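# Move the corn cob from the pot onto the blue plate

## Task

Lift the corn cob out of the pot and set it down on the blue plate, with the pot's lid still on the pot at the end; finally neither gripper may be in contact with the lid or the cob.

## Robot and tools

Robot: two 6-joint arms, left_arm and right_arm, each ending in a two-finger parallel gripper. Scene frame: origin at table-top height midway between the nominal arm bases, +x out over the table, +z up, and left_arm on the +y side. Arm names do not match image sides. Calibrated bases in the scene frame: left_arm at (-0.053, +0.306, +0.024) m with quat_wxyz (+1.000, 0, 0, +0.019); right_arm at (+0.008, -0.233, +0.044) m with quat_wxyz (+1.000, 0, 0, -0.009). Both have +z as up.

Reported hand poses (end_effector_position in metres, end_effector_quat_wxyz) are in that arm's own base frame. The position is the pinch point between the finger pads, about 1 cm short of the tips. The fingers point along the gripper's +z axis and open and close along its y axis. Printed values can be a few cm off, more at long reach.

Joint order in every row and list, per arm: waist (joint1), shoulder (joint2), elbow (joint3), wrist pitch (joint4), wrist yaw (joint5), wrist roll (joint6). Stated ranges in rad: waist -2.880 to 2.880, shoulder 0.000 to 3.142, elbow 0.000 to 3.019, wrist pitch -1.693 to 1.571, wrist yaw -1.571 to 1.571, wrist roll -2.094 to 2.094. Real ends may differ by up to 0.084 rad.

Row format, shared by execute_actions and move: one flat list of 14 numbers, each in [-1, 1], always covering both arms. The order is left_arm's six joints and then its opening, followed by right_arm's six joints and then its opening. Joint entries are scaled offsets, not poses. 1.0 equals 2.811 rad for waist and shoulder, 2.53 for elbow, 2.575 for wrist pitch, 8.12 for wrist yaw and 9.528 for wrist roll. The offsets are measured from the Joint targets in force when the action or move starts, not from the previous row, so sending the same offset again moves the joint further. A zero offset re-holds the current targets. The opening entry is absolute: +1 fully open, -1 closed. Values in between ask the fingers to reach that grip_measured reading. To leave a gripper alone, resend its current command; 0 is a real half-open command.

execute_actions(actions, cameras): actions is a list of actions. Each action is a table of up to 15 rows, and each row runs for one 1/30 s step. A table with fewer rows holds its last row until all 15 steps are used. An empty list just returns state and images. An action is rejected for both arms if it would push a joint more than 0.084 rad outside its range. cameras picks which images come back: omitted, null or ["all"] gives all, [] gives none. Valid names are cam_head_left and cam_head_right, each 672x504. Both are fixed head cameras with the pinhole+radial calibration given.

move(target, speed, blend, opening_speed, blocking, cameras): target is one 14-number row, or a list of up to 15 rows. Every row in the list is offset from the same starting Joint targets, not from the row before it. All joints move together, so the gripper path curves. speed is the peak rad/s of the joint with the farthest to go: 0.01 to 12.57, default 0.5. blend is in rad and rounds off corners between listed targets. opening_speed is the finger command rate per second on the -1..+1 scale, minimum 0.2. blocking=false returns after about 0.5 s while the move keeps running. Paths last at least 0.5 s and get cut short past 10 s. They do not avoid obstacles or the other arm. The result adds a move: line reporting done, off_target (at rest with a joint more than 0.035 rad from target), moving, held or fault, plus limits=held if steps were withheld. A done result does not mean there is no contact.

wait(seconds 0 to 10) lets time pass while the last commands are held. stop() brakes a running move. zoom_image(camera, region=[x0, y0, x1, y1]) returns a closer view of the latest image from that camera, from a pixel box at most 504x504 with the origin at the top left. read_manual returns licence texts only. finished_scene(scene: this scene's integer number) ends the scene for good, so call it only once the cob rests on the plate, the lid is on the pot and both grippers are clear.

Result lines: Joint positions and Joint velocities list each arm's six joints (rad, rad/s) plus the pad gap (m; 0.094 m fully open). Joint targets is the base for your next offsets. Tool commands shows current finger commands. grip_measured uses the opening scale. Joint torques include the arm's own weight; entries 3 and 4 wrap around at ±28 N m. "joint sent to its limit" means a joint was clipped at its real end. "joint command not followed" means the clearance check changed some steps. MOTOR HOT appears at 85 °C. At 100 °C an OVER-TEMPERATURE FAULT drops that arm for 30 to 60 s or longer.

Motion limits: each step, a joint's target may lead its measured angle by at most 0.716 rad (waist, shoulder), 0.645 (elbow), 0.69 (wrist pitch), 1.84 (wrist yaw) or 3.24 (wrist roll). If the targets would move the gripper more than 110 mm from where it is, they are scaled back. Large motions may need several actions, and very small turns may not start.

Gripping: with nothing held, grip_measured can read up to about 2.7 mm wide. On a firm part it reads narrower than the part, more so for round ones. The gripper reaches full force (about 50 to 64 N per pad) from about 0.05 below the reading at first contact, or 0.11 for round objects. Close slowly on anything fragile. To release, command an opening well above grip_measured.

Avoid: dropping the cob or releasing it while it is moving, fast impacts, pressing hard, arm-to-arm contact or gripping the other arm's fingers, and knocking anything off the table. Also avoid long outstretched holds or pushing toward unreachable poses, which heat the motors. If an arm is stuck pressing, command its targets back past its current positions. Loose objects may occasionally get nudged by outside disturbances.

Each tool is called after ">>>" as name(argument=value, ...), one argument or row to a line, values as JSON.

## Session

>>> execute_actions(
  actions=[],
)

>>> zoom_image(
  camera="cam_head_left",
  region=[220, 170, 400, 310],
)

>>> zoom_image(
  camera="cam_head_right",
  region=[220, 170, 400, 310],
)

Scene clock: 0.00 s.
left_arm: end_effector_position=(+0.2885, -0.4621, +0.1358) grip_measured=+1.000 end_effector_quat_wxyz=(+0.444, -0.092, +0.864, -0.218) | right_arm: end_effector_position=(+0.5325, -0.2551, +0.0794) grip_measured=+1.000 end_effector_quat_wxyz=(+0.022, +0.915, +0.380, -0.137)
Joint positions: left_arm=[-1.221 1.554 0.886 -0.076 -0.717 -1.107 0.094] | right_arm=[-0.382 2.075 1.778 -1.442 0.223 1.991 0.094]
Joint velocities: within noise
Joint torques (N m): no reading
Motor temperatures (°C): left_arm=[29 33 32 27 28 25 28] | right_arm=[26 30 34 28 27 26 25]
Heat: left arm: hottest shoulder 33 °C; right arm: hottest elbow 34 °C.
Joint targets: left_arm=[-1.221 1.555 0.906 -0.072 -0.717 -1.107] | right_arm=[-0.382 2.064 1.803 -1.442 0.223 1.991]
Tool commands: left_gripper/opening=+1.0 right_gripper/opening=+1.0

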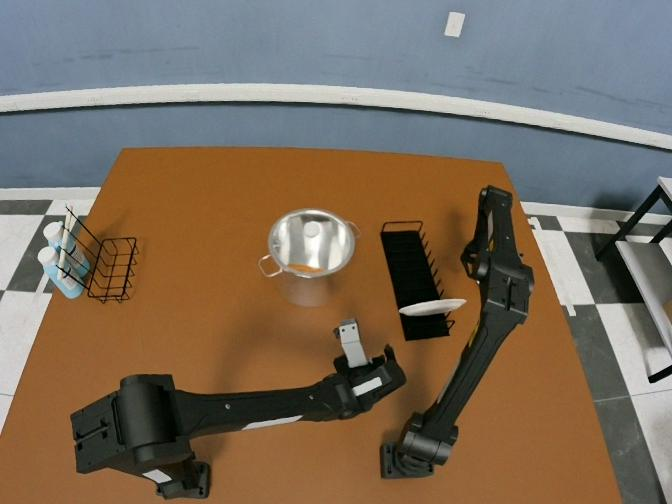

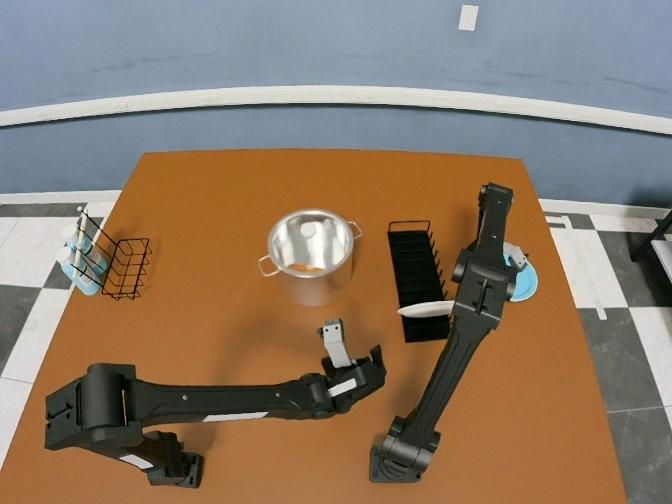

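Scaled by 2.800 from the camera's image (finer frame: 960x720).

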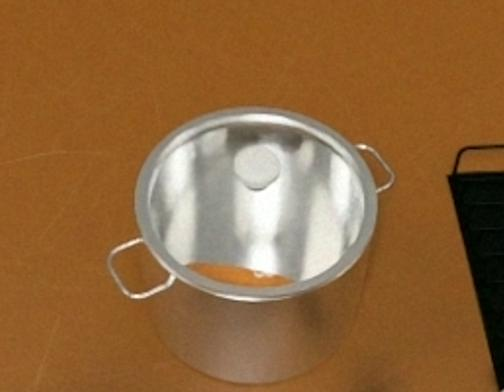

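Scaled by 2.800 from the camera's image (finer frame: 960x720).

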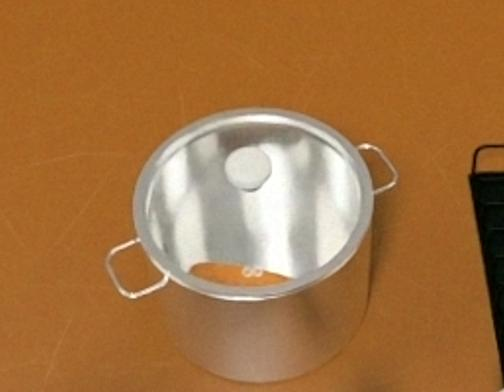

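>>> move(
  target=[
    [0.1498,0.016,0.3534,-0.5429,0.0883,0.1162,0.6,0.0185,-0.1117,0.0383,-0.0225,-0.0542,-0.3403,0.7],
    [0.2636,0.1802,0.5826,-0.5992,0.0883,0.1162,0.6,0.1003,-0.1647,-0.0178,-0.019,-0.0542,-0.3403,0.7],
  ],
  speed=[1.2,0.7],
  blend=[0.1,0],
)

>>> zoom_image(
  camera="cam_head_left",
  region=[250, 160, 360, 245],
)

>>> zoom_image(
  camera="cam_head_right",
  region=[250, 160, 360, 245],
)

>>> zoom_image(
  camera="cam_head_right",
  region=[450, 210, 580, 340],
)

Scene clock: 50.57 s.
left_arm: end_effector_position=(+0.6065, -0.3104, +0.3053) grip_measured=+0.602 end_effector_quat_wxyz=(+0.121, +0.226, +0.966, -0.028) | right_arm: end_effector_position=(+0.5413, -0.0218, +0.3211) grip_measured=+0.702 end_effector_quat_wxyz=(+0.151, -0.541, +0.828, +0.016)
Joint positions: left_arm=[-0.473 2.041 2.323 -1.604 -0.003 -0.014 0.075] | right_arm=[-0.107 1.625 1.762 -1.491 -0.215 -1.241 0.08]
Joint torques (N m): left_arm=[-2.61 -17.96 14.01 0.75 0.06 0.21] | right_arm=[1.14 -16.21 7.12 0.72 -0.46 -0.15]
Motor temperatures (°C): left_arm=[29 34 37 27 28 25 28] | right_arm=[26 34 37 28 27 26 25]
Heat: left arm: hottest elbow 37 °C; right arm: hottest elbow 37 °C.
Joint targets: left_arm=[-0.480 2.061 2.380 -1.615 0.000 0.000] | right_arm=[-0.099 1.601 1.758 -1.491 -0.217 -1.251]
move: off_target (left_arm); left_arm: the elbow is farthest, 0.057 rad from its target

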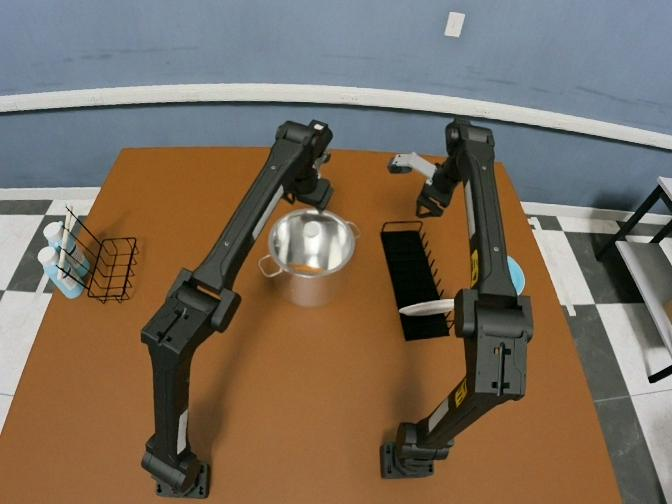

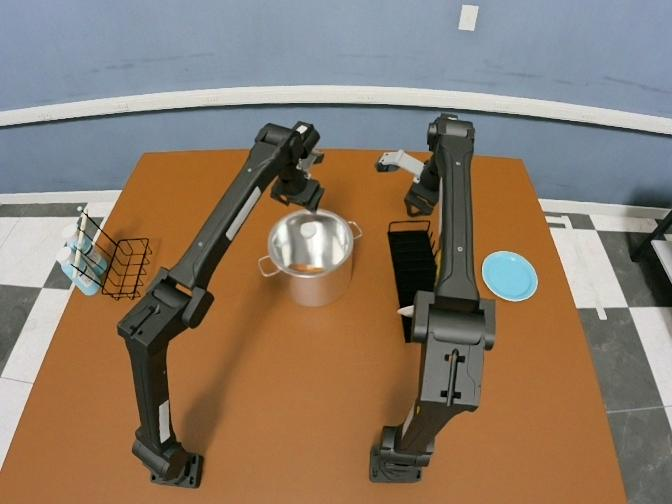

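Scaled by 4.582 from the camera's image (finer frame: 960x720).

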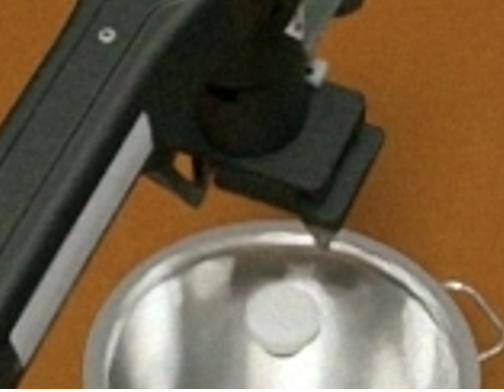

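Scaled by 4.582 from the camera's image (finer frame: 960x720).

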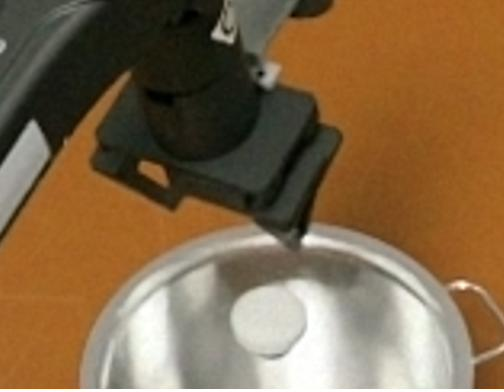

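Scaled by 3.877 from the camera's image (finer frame: 960x720).

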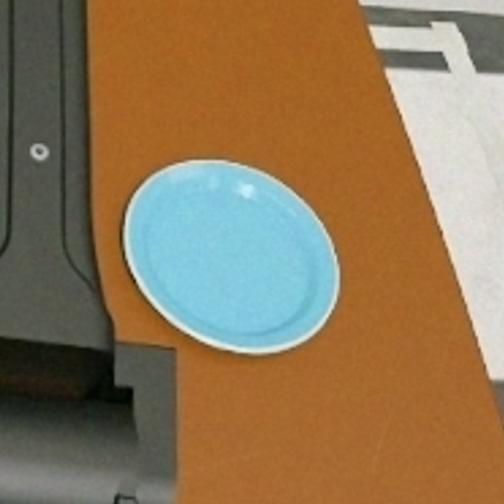

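>>> move(
  target=[
    [-0.006,0,-0.02,0,0,0,0.6,0,0,0,0,0,0,0.7],
    [-0.006,-0.0231,-0.147,0.1103,0,0,0.6,0,0,0,0,0,0,0.7],
  ],
  speed=[0.15,0.3],
)

>>> zoom_image(
  camera="cam_head_left",
  region=[250, 160, 360, 245],
)

>>> zoom_image(
  camera="cam_head_right",
  region=[250, 160, 360, 245],
)

Scene clock: 69.33 s.
left_arm: end_effector_position=(+0.6039, -0.3200, +0.2062) grip_measured=+0.601 end_effector_quat_wxyz=(+0.111, +0.233, +0.966, -0.028) | right_arm: end_effector_position=(+0.5412, -0.0218, +0.3209) grip_measured=+0.702 end_effector_quat_wxyz=(+0.151, -0.540, +0.828, +0.016)
Joint positions: left_arm=[-0.487 2.014 2.019 -1.346 -0.001 -0.012 0.075] | right_arm=[-0.107 1.625 1.762 -1.491 -0.215 -1.241 0.08]
Joint torques (N m): left_arm=[-2.26 -20.89 8.54 2.07 0.04 0.2] | right_arm=[1.08 -16.15 7.13 0.73 -0.46 -0.15]
Heat: left arm: hottest elbow 38 °C; right arm: hottest elbow 37 °C.
Joint targets: left_arm=[-0.497 1.997 2.008 -1.331 0.000 0.000] | right_arm=[-0.099 1.601 1.758 -1.491 -0.217 -1.251]
move: done

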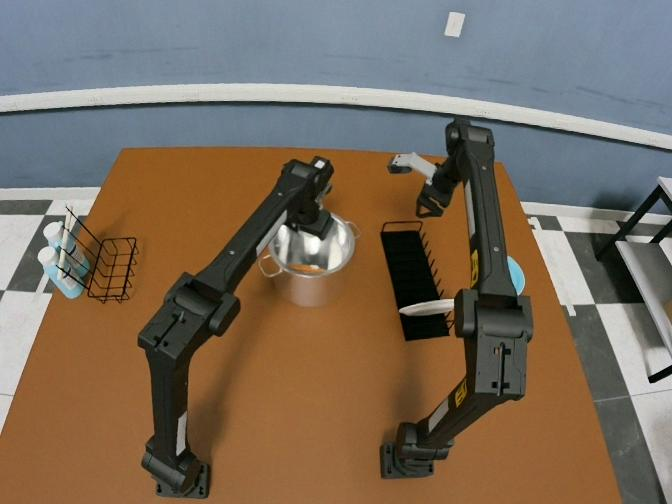

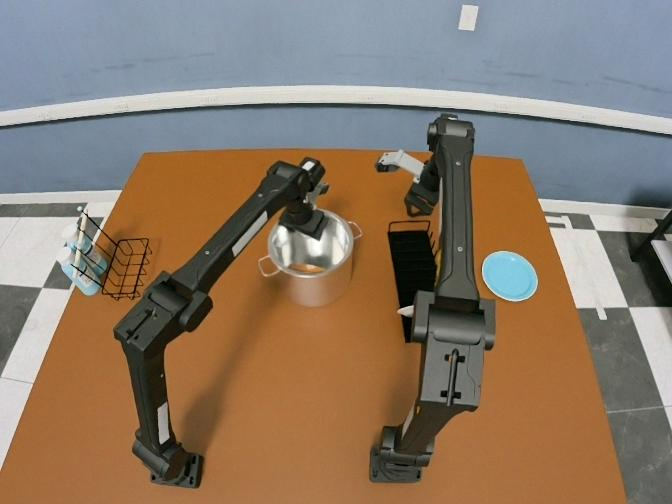

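Scaled by 4.582 from the camera's image (finer frame: 960x720).

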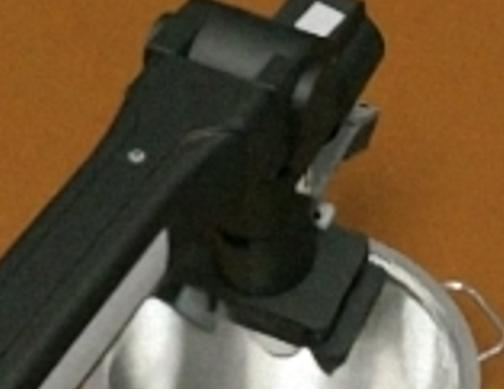

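Scaled by 4.582 from the camera's image (finer frame: 960x720).

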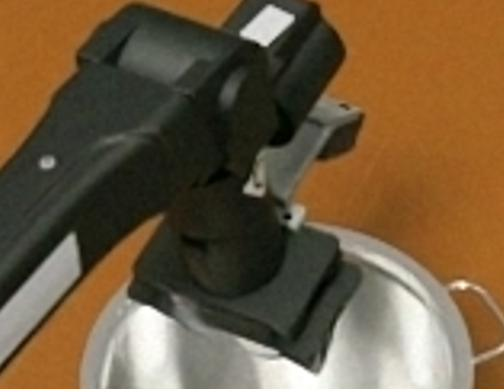

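>>> move(
  target=[-0.0046,0,0,0,0,0,0.6,0,0,0,0,0,0,0.7],
  speed=0.1,
  cameras=[],
)

>>> move(
  target=[0,0,0,0,0,0,-0.5,0,0,0,0,0,0,0.7],
  opening_speed=0.6,
)

>>> zoom_image(
  camera="cam_head_left",
  region=[250, 160, 390, 270],
)

Scene clock: 78.80 s.
left_arm: end_effector_position=(+0.6005, -0.3265, +0.2062) grip_measured=+0.601 end_effector_quat_wxyz=(+0.111, +0.239, +0.964, -0.029) | right_arm: end_effector_position=(+0.5412, -0.0218, +0.3209) grip_measured=+0.702 end_effector_quat_wxyz=(+0.151, -0.540, +0.828, +0.016)
Joint positions: left_arm=[-0.497 2.014 2.019 -1.346 -0.001 -0.012 0.075] | right_arm=[-0.107 1.625 1.762 -1.491 -0.215 -1.241 0.08]
Joint torques (N m): left_arm=[-2.84 -20.48 8.54 1.66 0.01 0.19] | right_arm=[1.14 -16.15 7.13 0.73 -0.46 -0.14]
Heat: left arm: hottest elbow 39 °C; right arm: hottest elbow 37 °C.
Joint targets: left_arm=[-0.510 1.997 2.008 -1.331 0.000 0.000] | right_arm=[-0.099 1.601 1.758 -1.491 -0.217 -1.251]
move: done

Scene clock: 80.83 s.
left_arm: end_effector_position=(+0.6007, -0.3260, +0.2067) grip_measured=-0.098 end_effector_quat_wxyz=(+0.112, +0.239, +0.964, -0.027) | right_arm: end_effector_position=(+0.5412, -0.0218, +0.3209) grip_measured=+0.702 end_effector_quat_wxyz=(+0.151, -0.540, +0.828, +0.016)
Joint positions: left_arm=[-0.497 2.013 2.019 -1.346 -0.004 -0.012 0.042] | right_arm=[-0.107 1.625 1.762 -1.491 -0.215 -1.241 0.08]
Joint torques (N m): left_arm=[-2.84 -20.25 8.46 1.68 0.1 0.22] | right_arm=[1.08 -16.21 7.13 0.73 -0.46 -0.14]
Heat: left arm: hottest elbow 39 °C; right arm: hottest elbow 37 °C.
Joint targets: left_arm=[-0.510 1.996 2.008 -1.331 0.000 0.000] | right_arm=[-0.099 1.601 1.758 -1.491 -0.217 -1.251]
move: done

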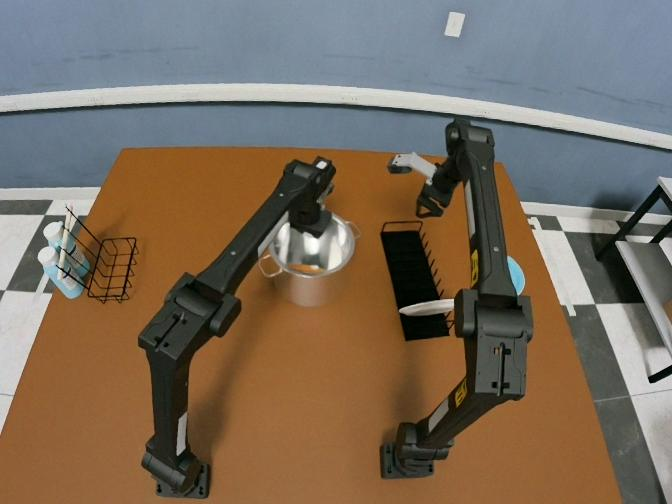

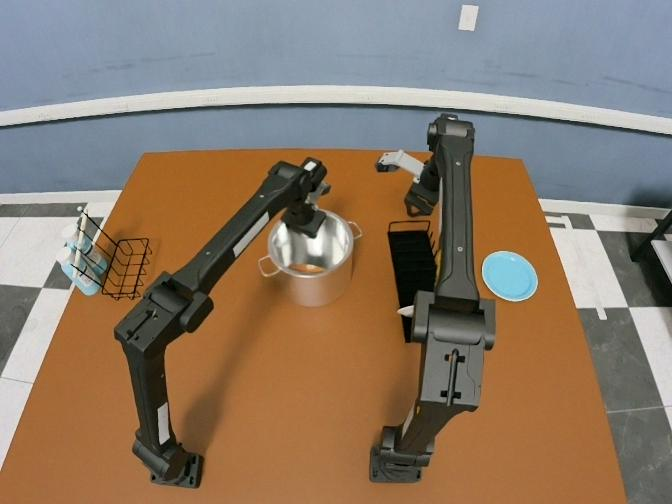

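Scaled by 3.600 from the camera's image (finer frame: 960x720).

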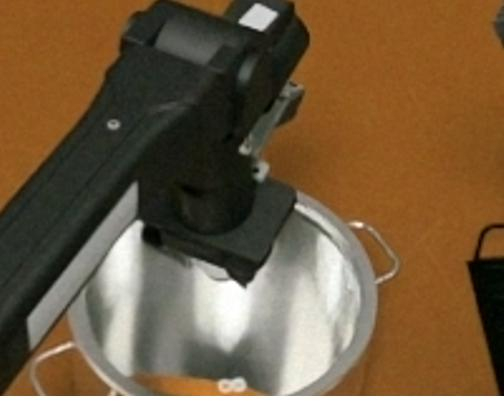

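>>> move(
  target=[
    [0,0,0.1107,-0.0951,0,0,-0.5,0,0,0,0,0,0,0.7],
    [0.217,-0.1708,-0.1415,-0.0544,0,0,-0.5,0,0,0,0,0,0,0.7],
  ],
  speed=[0.35,0.6],
  blend=[0.05,0],
)

>>> zoom_image(
  camera="cam_head_left",
  region=[240, 190, 380, 310],
)

>>> zoom_image(
  camera="cam_head_right",
  region=[240, 190, 380, 310],
)

Scene clock: 92.53 s.
left_arm: end_effector_position=(+0.5042, +0.0538, +0.2981) grip_measured=-0.099 end_effector_quat_wxyz=(+0.081, -0.059, +0.995, +0.004) | right_arm: end_effector_position=(+0.5412, -0.0218, +0.3209) grip_measured=+0.702 end_effector_quat_wxyz=(+0.151, -0.540, +0.828, +0.016)
Joint positions: left_arm=[0.107 1.563 1.644 -1.49 -0.001 -0.011 0.042] | right_arm=[-0.107 1.625 1.762 -1.491 -0.215 -1.241 0.08]
Joint torques (N m): left_arm=[-1.79 -16.5 9.8 1.65 0.02 0.19] | right_arm=[1.08 -16.15 7.12 0.73 -0.46 -0.14]
Heat: left arm: hottest elbow 39 °C; right arm: hottest elbow 37 °C.
Joint targets: left_arm=[0.101 1.516 1.650 -1.471 0.000 0.000] | right_arm=[-0.099 1.601 1.758 -1.491 -0.217 -1.251]
move: off_target (left_arm); left_arm: the shoulder is farthest, 0.047 rad from its target

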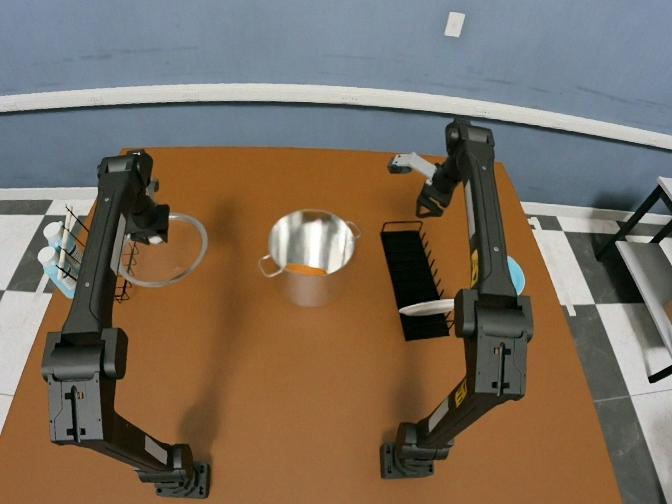

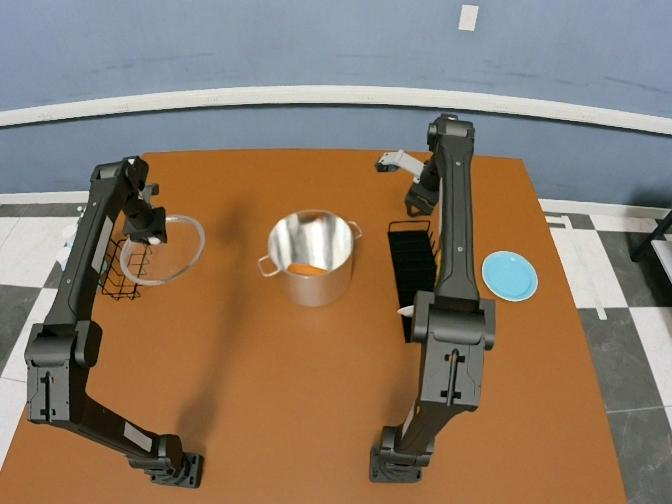

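Scaled by 3.600 from the camera's image (finer frame: 960x720).

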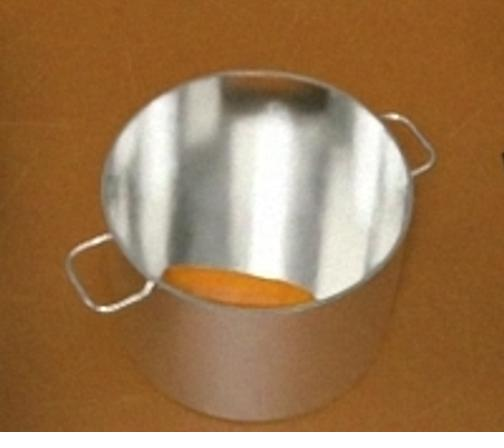

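Scaled by 3.600 from the camera's image (finer frame: 960x720).

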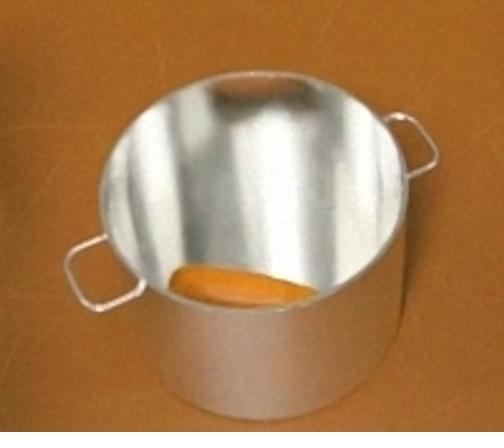

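>>> move(
  target=[
    [0,0,0,0,0,0,-0.5,0.1637,0.0954,0.068,-0.0113,0,0.0064,0.7],
    [0,0,0,0,0,0,-0.5,0.1637,0.1032,-0.0182,0.0672,0,0.0064,0.7],
  ],
  speed=[0.6,0.3],
  blend=[0.05,0],
)

>>> zoom_image(
  camera="cam_head_left",
  region=[240, 170, 380, 290],
)

>>> zoom_image(
  camera="cam_head_right",
  region=[240, 170, 380, 290],
)

Scene clock: 127.17 s.
left_arm: end_effector_position=(+0.5042, +0.0538, +0.2981) grip_measured=-0.099 end_effector_quat_wxyz=(+0.081, -0.059, +0.995, +0.004) | right_arm: end_effector_position=(+0.5442, +0.2484, +0.1604) grip_measured=+0.702 end_effector_quat_wxyz=(-0.073, +0.704, -0.701, -0.085)
Joint positions: left_arm=[0.107 1.563 1.644 -1.49 -0.001 -0.011 0.042] | right_arm=[0.367 1.89 1.714 -1.329 -0.216 -1.2 0.08]
Joint torques (N m): left_arm=[-2.55 -16.5 9.77 1.77 0.07 0.16] | right_arm=[0.09 -17.55 6.98 0.83 -0.43 0.05]
Heat: left arm: hottest elbow 39 °C; right arm: hottest elbow 37 °C.
Joint targets: left_arm=[0.101 1.516 1.650 -1.471 0.000 0.000] | right_arm=[0.361 1.891 1.712 -1.318 -0.217 -1.190]
move: off_target (left_arm); left_arm: the shoulder is farthest, 0.047 rad from its target

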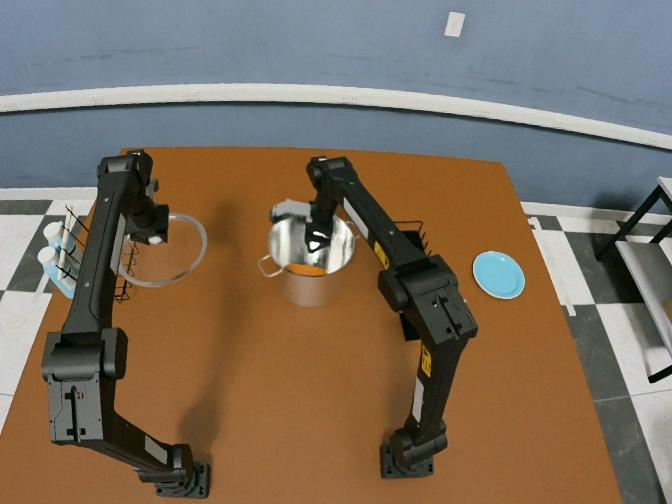

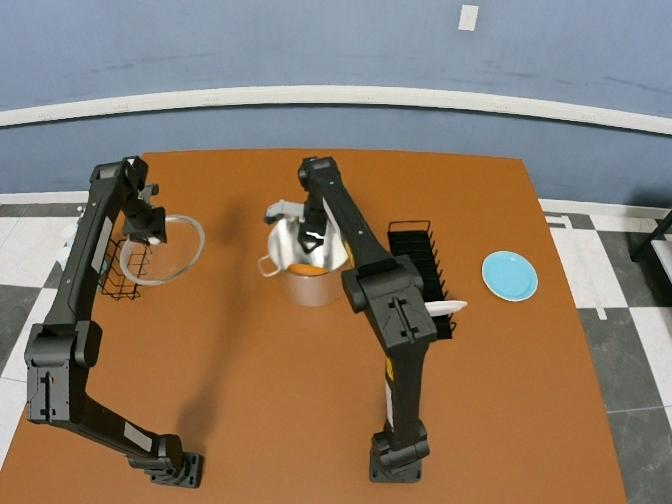

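Scaled by 3.600 from the camera's image (finer frame: 960x720).

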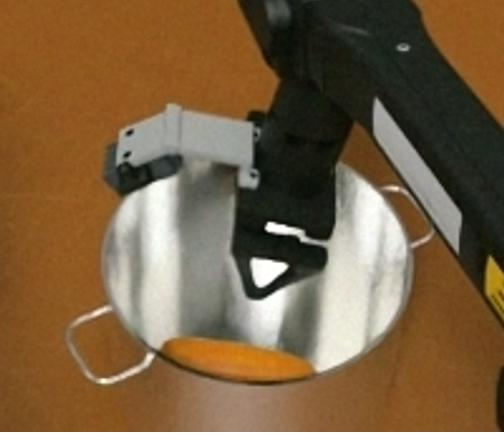

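Scaled by 3.600 from the camera's image (finer frame: 960x720).

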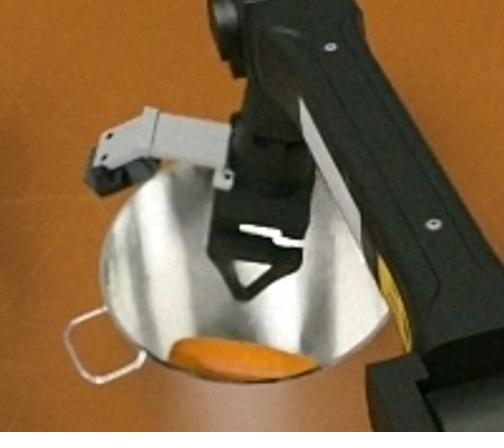

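>>> move(
  target=[
    [0,0,0,0,0,0,-0.5,-0.0096,0,0,0,0,0,0.7],
    [0,0,0,0,0,0,-0.5,-0.0096,0.0181,-0.0498,0.0687,0,0,0.7],
    [0,0,0,0,0,0,-0.5,-0.0096,0.0406,-0.0775,0.1208,0,0,0.7],
  ],
  speed=[0.15,0.2,0.2],
  blend=[0,0.02,0],
)

>>> zoom_image(
  camera="cam_head_left",
  region=[240, 170, 380, 290],
)

>>> zoom_image(
  camera="cam_head_right",
  region=[240, 170, 380, 290],
)

Scene clock: 138.33 s.
left_arm: end_effector_position=(+0.5042, +0.0538, +0.2981) grip_measured=-0.099 end_effector_quat_wxyz=(+0.081, -0.059, +0.995, +0.004) | right_arm: end_effector_position=(+0.5496, +0.2360, +0.0278) grip_measured=+0.702 end_effector_quat_wxyz=(-0.076, +0.696, -0.709, -0.083)
Joint positions: left_arm=[0.107 1.563 1.644 -1.49 -0.001 -0.011 0.042] | right_arm=[0.345 2.001 1.519 -1.018 -0.216 -1.2 0.08]
Joint torques (N m): left_arm=[-1.85 -16.97 9.74 1.94 0 0.17] | right_arm=[-0.26 -17.67 6.23 0.9 -0.42 0.04]
Heat: left arm: hottest elbow 39 °C; right arm: hottest elbow 38 °C.
Joint targets: left_arm=[0.101 1.516 1.650 -1.471 0.000 0.000] | right_arm=[0.334 2.005 1.516 -1.007 -0.217 -1.190]
move: off_target (left_arm); left_arm: the shoulder is farthest, 0.047 rad from its target

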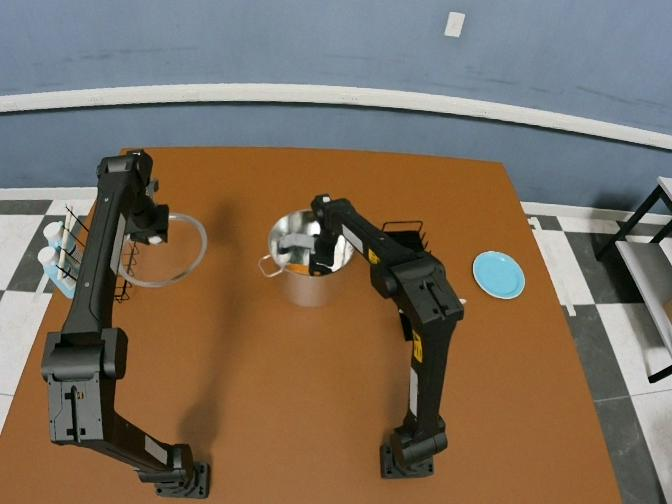

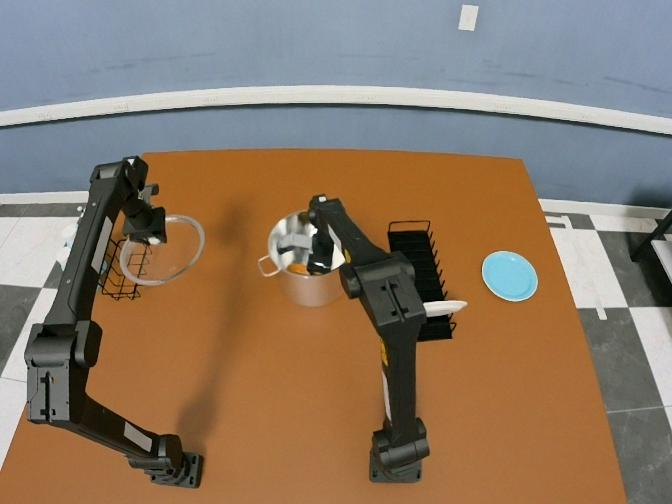

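Scaled by 3.600 from the camera's image (finer frame: 960x720).

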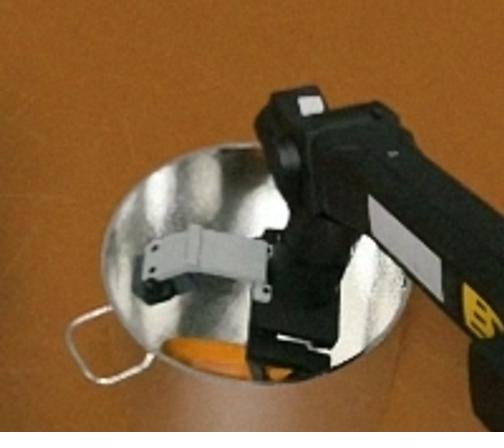

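Scaled by 3.600 from the camera's image (finer frame: 960x720).

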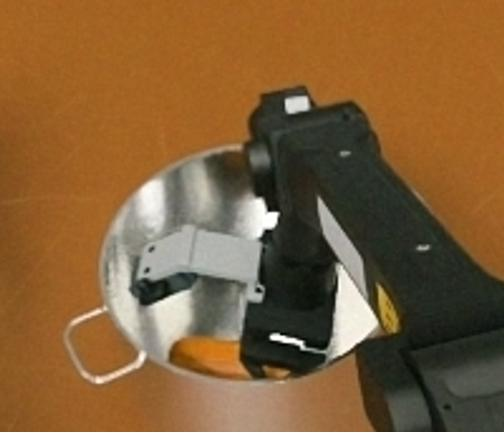

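>>> move(
  target=[
    [0,0,0,0,0,0,-0.5,0,0.0128,-0.0095,0.0233,0,0,0.7],
    [0,0,0,0,0,0,-0.5,0,0.0128,-0.0095,0.0233,0,0,-0.4],
  ],
  speed=0.12,
  opening_speed=0.5,
)

>>> zoom_image(
  camera="cam_head_left",
  region=[240, 170, 380, 290],
)

Scene clock: 149.63 s.
left_arm: end_effector_position=(+0.5042, +0.0538, +0.2981) grip_measured=-0.099 end_effector_quat_wxyz=(+0.081, -0.059, +0.995, +0.004) | right_arm: end_effector_position=(+0.5495, +0.2360, -0.0003) grip_measured=-0.076 end_effector_quat_wxyz=(-0.076, +0.696, -0.709, -0.083)
Joint positions: left_arm=[0.107 1.563 1.644 -1.49 -0.001 -0.011 0.042] | right_arm=[0.345 2.037 1.495 -0.958 -0.216 -1.2 0.043]
Joint torques (N m): left_arm=[-1.79 -16.79 9.8 1.73 -0.01 0.22] | right_arm=[-0.21 -17.85 6.01 0.88 -0.42 0.04]
Heat: left arm: hottest elbow 39 °C; right arm: hottest elbow 38 °C.
Joint targets: left_arm=[0.101 1.516 1.650 -1.471 0.000 0.000] | right_arm=[0.334 2.041 1.492 -0.947 -0.217 -1.190]
move: off_target (left_arm); left_arm: the shoulder is farthest, 0.047 rad from its target

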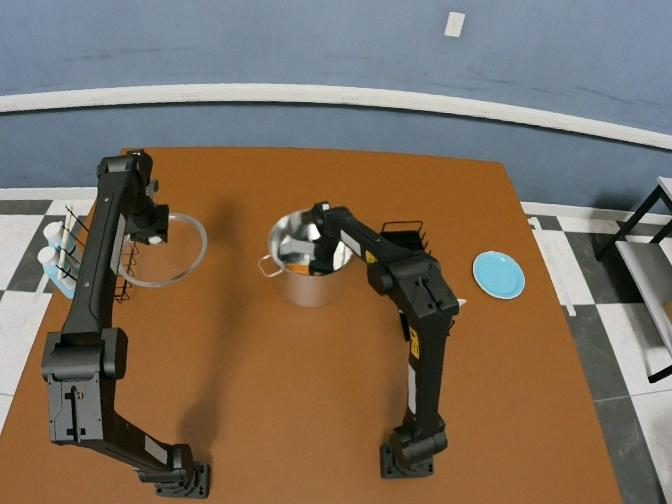

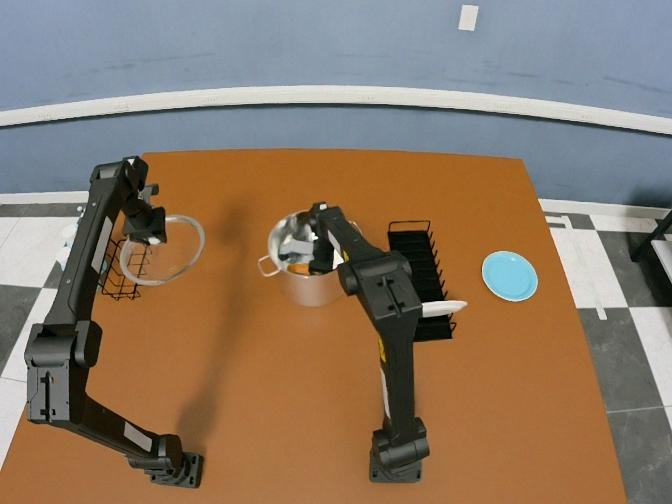

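Scaled by 3.600 from the camera's image (finer frame: 960x720).

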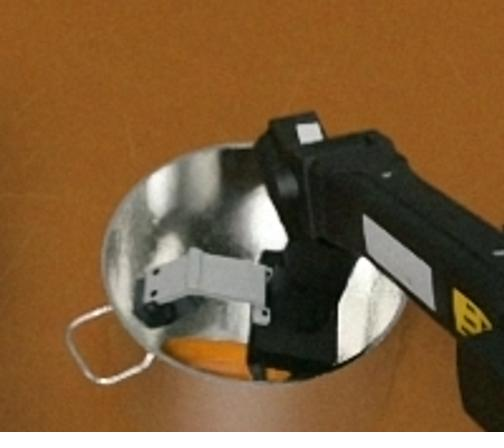

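>>> move(
  target=[
    [0,0,0,0,0,0,-0.5,0,0,0,0,0,0,0.65],
    [0,0,0,0,0,0,-0.5,0.0085,0,0,0,0,0,0.65],
    [0,0,0,0,0,0,-0.5,0.0085,0,0,0,0,0,-0.4],
  ],
  speed=0.1,
  opening_speed=0.6,
)

>>> zoom_image(
  camera="cam_head_left",
  region=[240, 170, 380, 290],
)

Scene clock: 165.00 s.
left_arm: end_effector_position=(+0.5042, +0.0538, +0.2981) grip_measured=-0.099 end_effector_quat_wxyz=(+0.081, -0.059, +0.995, +0.004) | right_arm: end_effector_position=(+0.5495, +0.2360, -0.0003) grip_measured=-0.076 end_effector_quat_wxyz=(-0.076, +0.696, -0.709, -0.083)
Joint positions: left_arm=[0.107 1.563 1.644 -1.49 -0.001 -0.011 0.042] | right_arm=[0.345 2.037 1.495 -0.958 -0.216 -1.2 0.043]
Joint torques (N m): left_arm=[-2.32 -17.08 9.88 1.89 0 0.18] | right_arm=[1.49 -17.79 6.02 0.87 -0.42 0.04]
Heat: left arm: hottest elbow 39 °C; right arm: hottest elbow 38 °C.
Joint targets: left_arm=[0.101 1.516 1.650 -1.471 0.000 0.000] | right_arm=[0.358 2.041 1.492 -0.947 -0.217 -1.190]
move: off_target (left_arm); left_arm: the shoulder is farthest, 0.047 rad from its target

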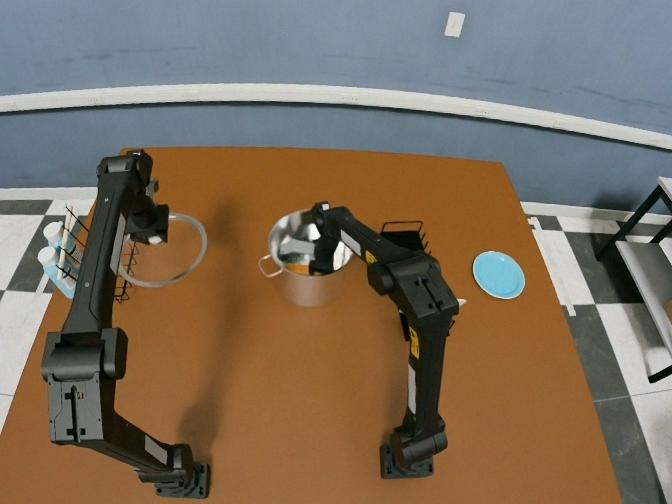

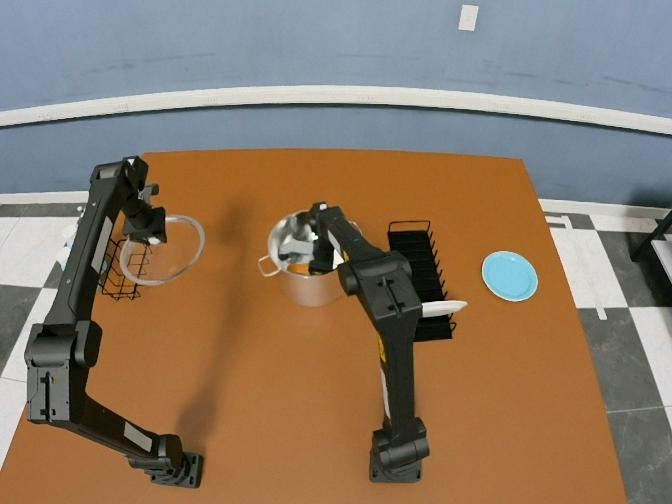

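Scaled by 3.600 from the camera's image (finer frame: 960x720).

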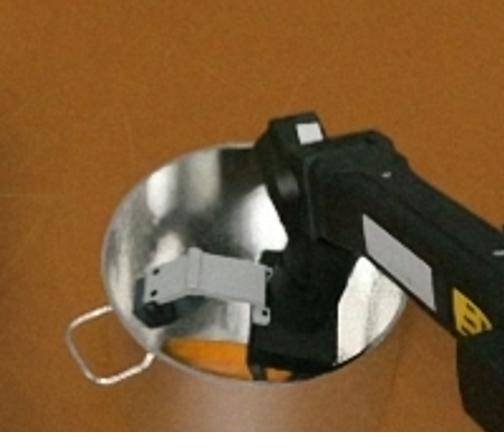

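>>> move(
  target=[
    [0,0,0,0,0,0,-0.5,0,0,0,0,0,0,0.65],
    [0,0,0,0,0,0,-0.5,0.008,0,0,0,0,0,0.65],
    [0,0,0,0,0,0,-0.5,0.008,0,0,0,0,0,-0.4],
  ],
  speed=0.2,
  opening_speed=0.6,
)

>>> zoom_image(
  camera="cam_head_left",
  region=[240, 170, 380, 290],
)

Scene clock: 178.67 s.
left_arm: end_effector_position=(+0.5042, +0.0538, +0.2981) grip_measured=-0.099 end_effector_quat_wxyz=(+0.081, -0.059, +0.995, +0.004) | right_arm: end_effector_position=(+0.5449, +0.2486, -0.0003) grip_measured=-0.020 end_effector_quat_wxyz=(-0.077, +0.704, -0.701, -0.084)
Joint positions: left_arm=[0.107 1.563 1.644 -1.49 -0.001 -0.011 0.042] | right_arm=[0.367 2.037 1.495 -0.954 -0.216 -1.199 0.046]
Joint torques (N m): left_arm=[-2.14 -16.44 9.78 1.78 0.04 0.2] | right_arm=[1.49 -17.85 6.02 0.73 -0.42 0.02]
Heat: left arm: hottest elbow 39 °C; right arm: hottest elbow 38 °C.
Joint targets: left_arm=[0.101 1.516 1.650 -1.471 0.000 0.000] | right_arm=[0.380 2.041 1.492 -0.947 -0.217 -1.190]
move: off_target (left_arm); left_arm: the shoulder is farthest, 0.047 rad from its target

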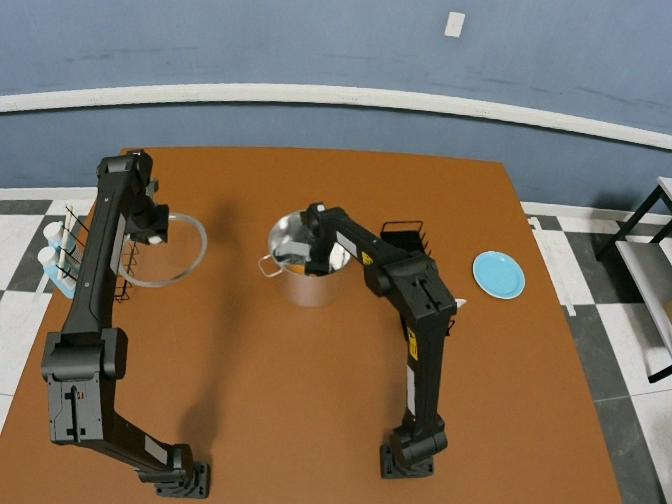

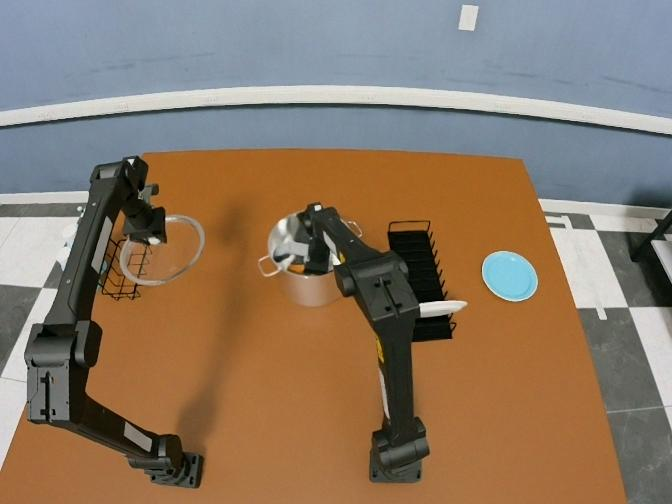

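Scaled by 3.600 from the camera's image (finer frame: 960x720).

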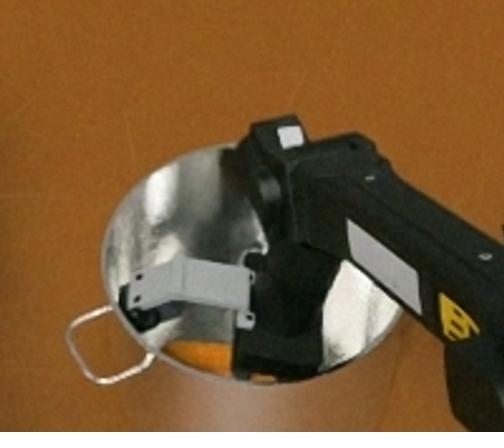

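>>> move(
  target=[
    [0,0,0,0,0,0,-0.5,0,-0.0374,0.0589,-0.0788,0,0,-0.4],
    [0,0,0,0,0,0,-0.5,0,-0.0612,0.1779,-0.2219,0,0,-0.4],
  ],
  speed=0.25,
  blend=0.03,
)

>>> zoom_image(
  camera="cam_head_right",
  region=[240, 150, 380, 270],
)

Scene clock: 206.00 s.
left_arm: end_effector_position=(+0.5042, +0.0538, +0.2981) grip_measured=-0.099 end_effector_quat_wxyz=(+0.081, -0.059, +0.995, +0.004) | right_arm: end_effector_position=(+0.5462, +0.2490, +0.2111) grip_measured=-0.021 end_effector_quat_wxyz=(-0.055, +0.702, -0.704, -0.093)
Joint positions: left_arm=[0.107 1.563 1.644 -1.49 -0.001 -0.011 0.042] | right_arm=[0.367 1.908 1.875 -1.511 -0.215 -1.198 0.046]
Joint torques (N m): left_arm=[-1.9 -17.03 9.78 1.83 0.04 0.17] | right_arm=[1.49 -21.07 12.23 0.05 -0.46 0.02]
Heat: left arm: hottest elbow 39 °C; right arm: hottest elbow 38 °C.
Joint targets: left_arm=[0.101 1.516 1.650 -1.471 0.000 0.000] | right_arm=[0.380 1.869 1.942 -1.519 -0.217 -1.190]
move: off_target (left_arm, right_arm); left_arm: the shoulder is farthest, 0.047 rad from its target; right_arm: the elbow is farthest, 0.067 rad from its target

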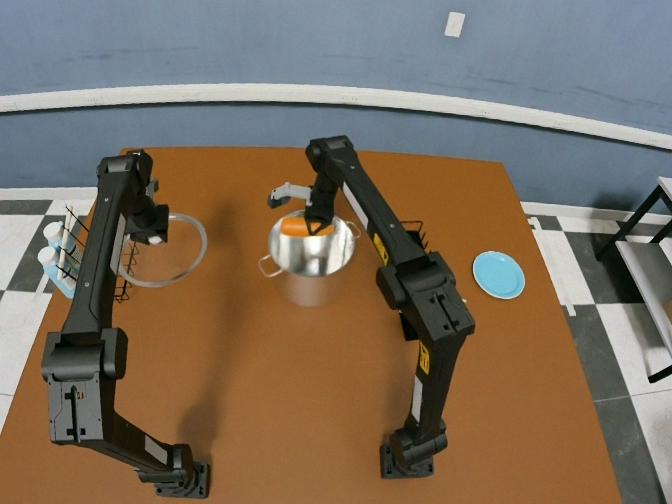

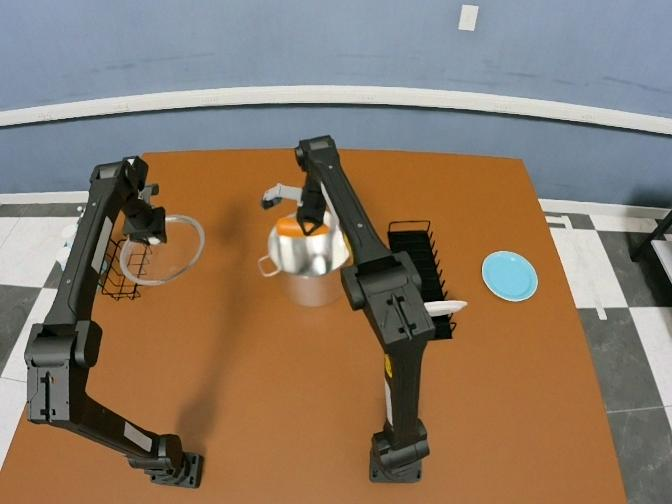

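Scaled by 3.600 from the camera's image (finer frame: 960x720).

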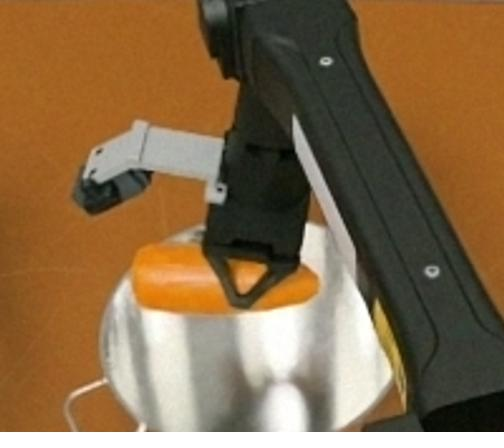

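>>> move(
  target=[
    [0,0,0,0,0,0,-0.5,0,-0.0107,0.0277,-0.0155,0,0,-0.4],
    [0,0,0,0,0,0,-0.5,-0.3646,-0.0107,0.0277,-0.0155,0,0,-0.4],
    [-0.05,0.1708,0.2522,-0.0408,0,0,-0.5,-0.3646,0.0928,0.0802,0.014,0,0,-0.4],
    [-0.2156,0.1708,0.2522,-0.0408,0,0,-0.5,-0.3646,0.1021,0.0036,0.0909,0,0,-0.4],
  ],
  speed=[0.25,0.6,0.5,0.4],
  blend=[0.02,0.05,0.03,0],
)

>>> zoom_image(
  camera="cam_head_right",
  region=[440, 210, 580, 330],
)

>>> zoom_image(
  camera="cam_head_left",
  region=[440, 210, 580, 330],
)

>>> zoom_image(
  camera="cam_head_left",
  region=[240, 170, 380, 290],
)

Scene clock: 230.30 s.
left_arm: end_effector_position=(+0.5798, -0.3287, +0.2753) grip_measured=-0.099 end_effector_quat_wxyz=(+0.093, +0.248, +0.964, -0.026) | right_arm: end_effector_position=(+0.5584, -0.3838, +0.0805) grip_measured=-0.021 end_effector_quat_wxyz=(+0.101, -0.269, +0.957, +0.042)
Joint positions: left_arm=[-0.515 2.01 2.201 -1.569 0.001 -0.011 0.042] | right_arm=[-0.655 2.167 1.947 -1.296 -0.213 -1.198 0.046]
Joint torques (N m): left_arm=[-0.73 -20.25 16.7 0.68 -0.07 0.19] | right_arm=[1.32 -21.71 7.35 0.87 -0.57 0.02]
Heat: left arm: hottest elbow 40 °C; right arm: hottest elbow 39 °C.
Joint targets: left_arm=[-0.505 1.996 2.288 -1.576 0.000 0.000] | right_arm=[-0.645 2.156 1.951 -1.285 -0.217 -1.190]
move: off_target (left_arm); left_arm: the elbow is farthest, 0.087 rad from its target

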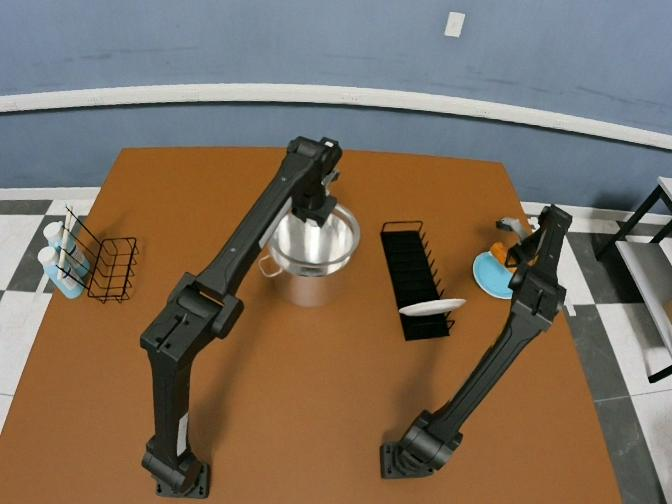

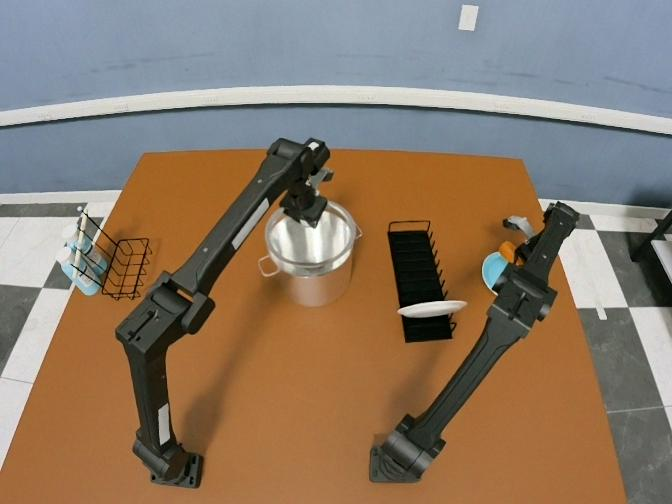

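Scaled by 3.600 from the camera's image (finer frame: 960x720).

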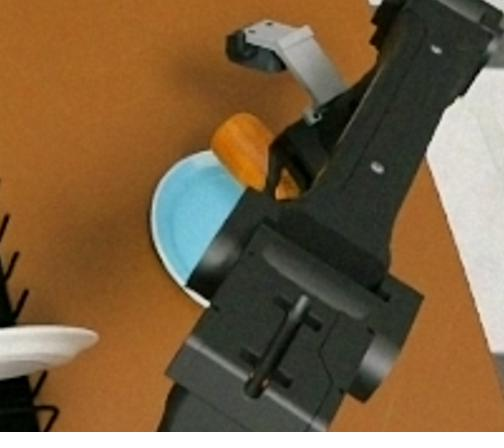

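Scaled by 3.600 from the camera's image (finer frame: 960x720).

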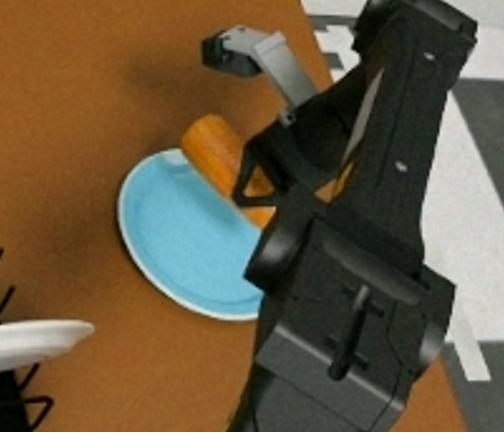

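Scaled by 3.600 from the camera's image (finer frame: 960x720).

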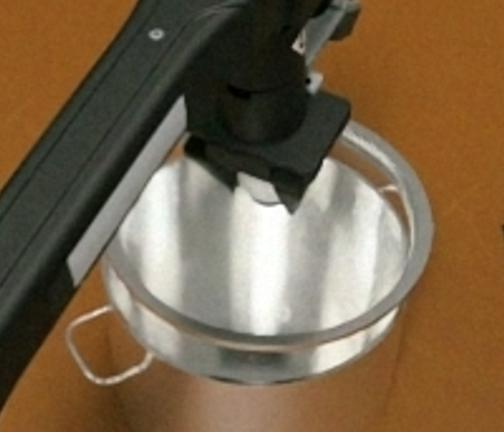

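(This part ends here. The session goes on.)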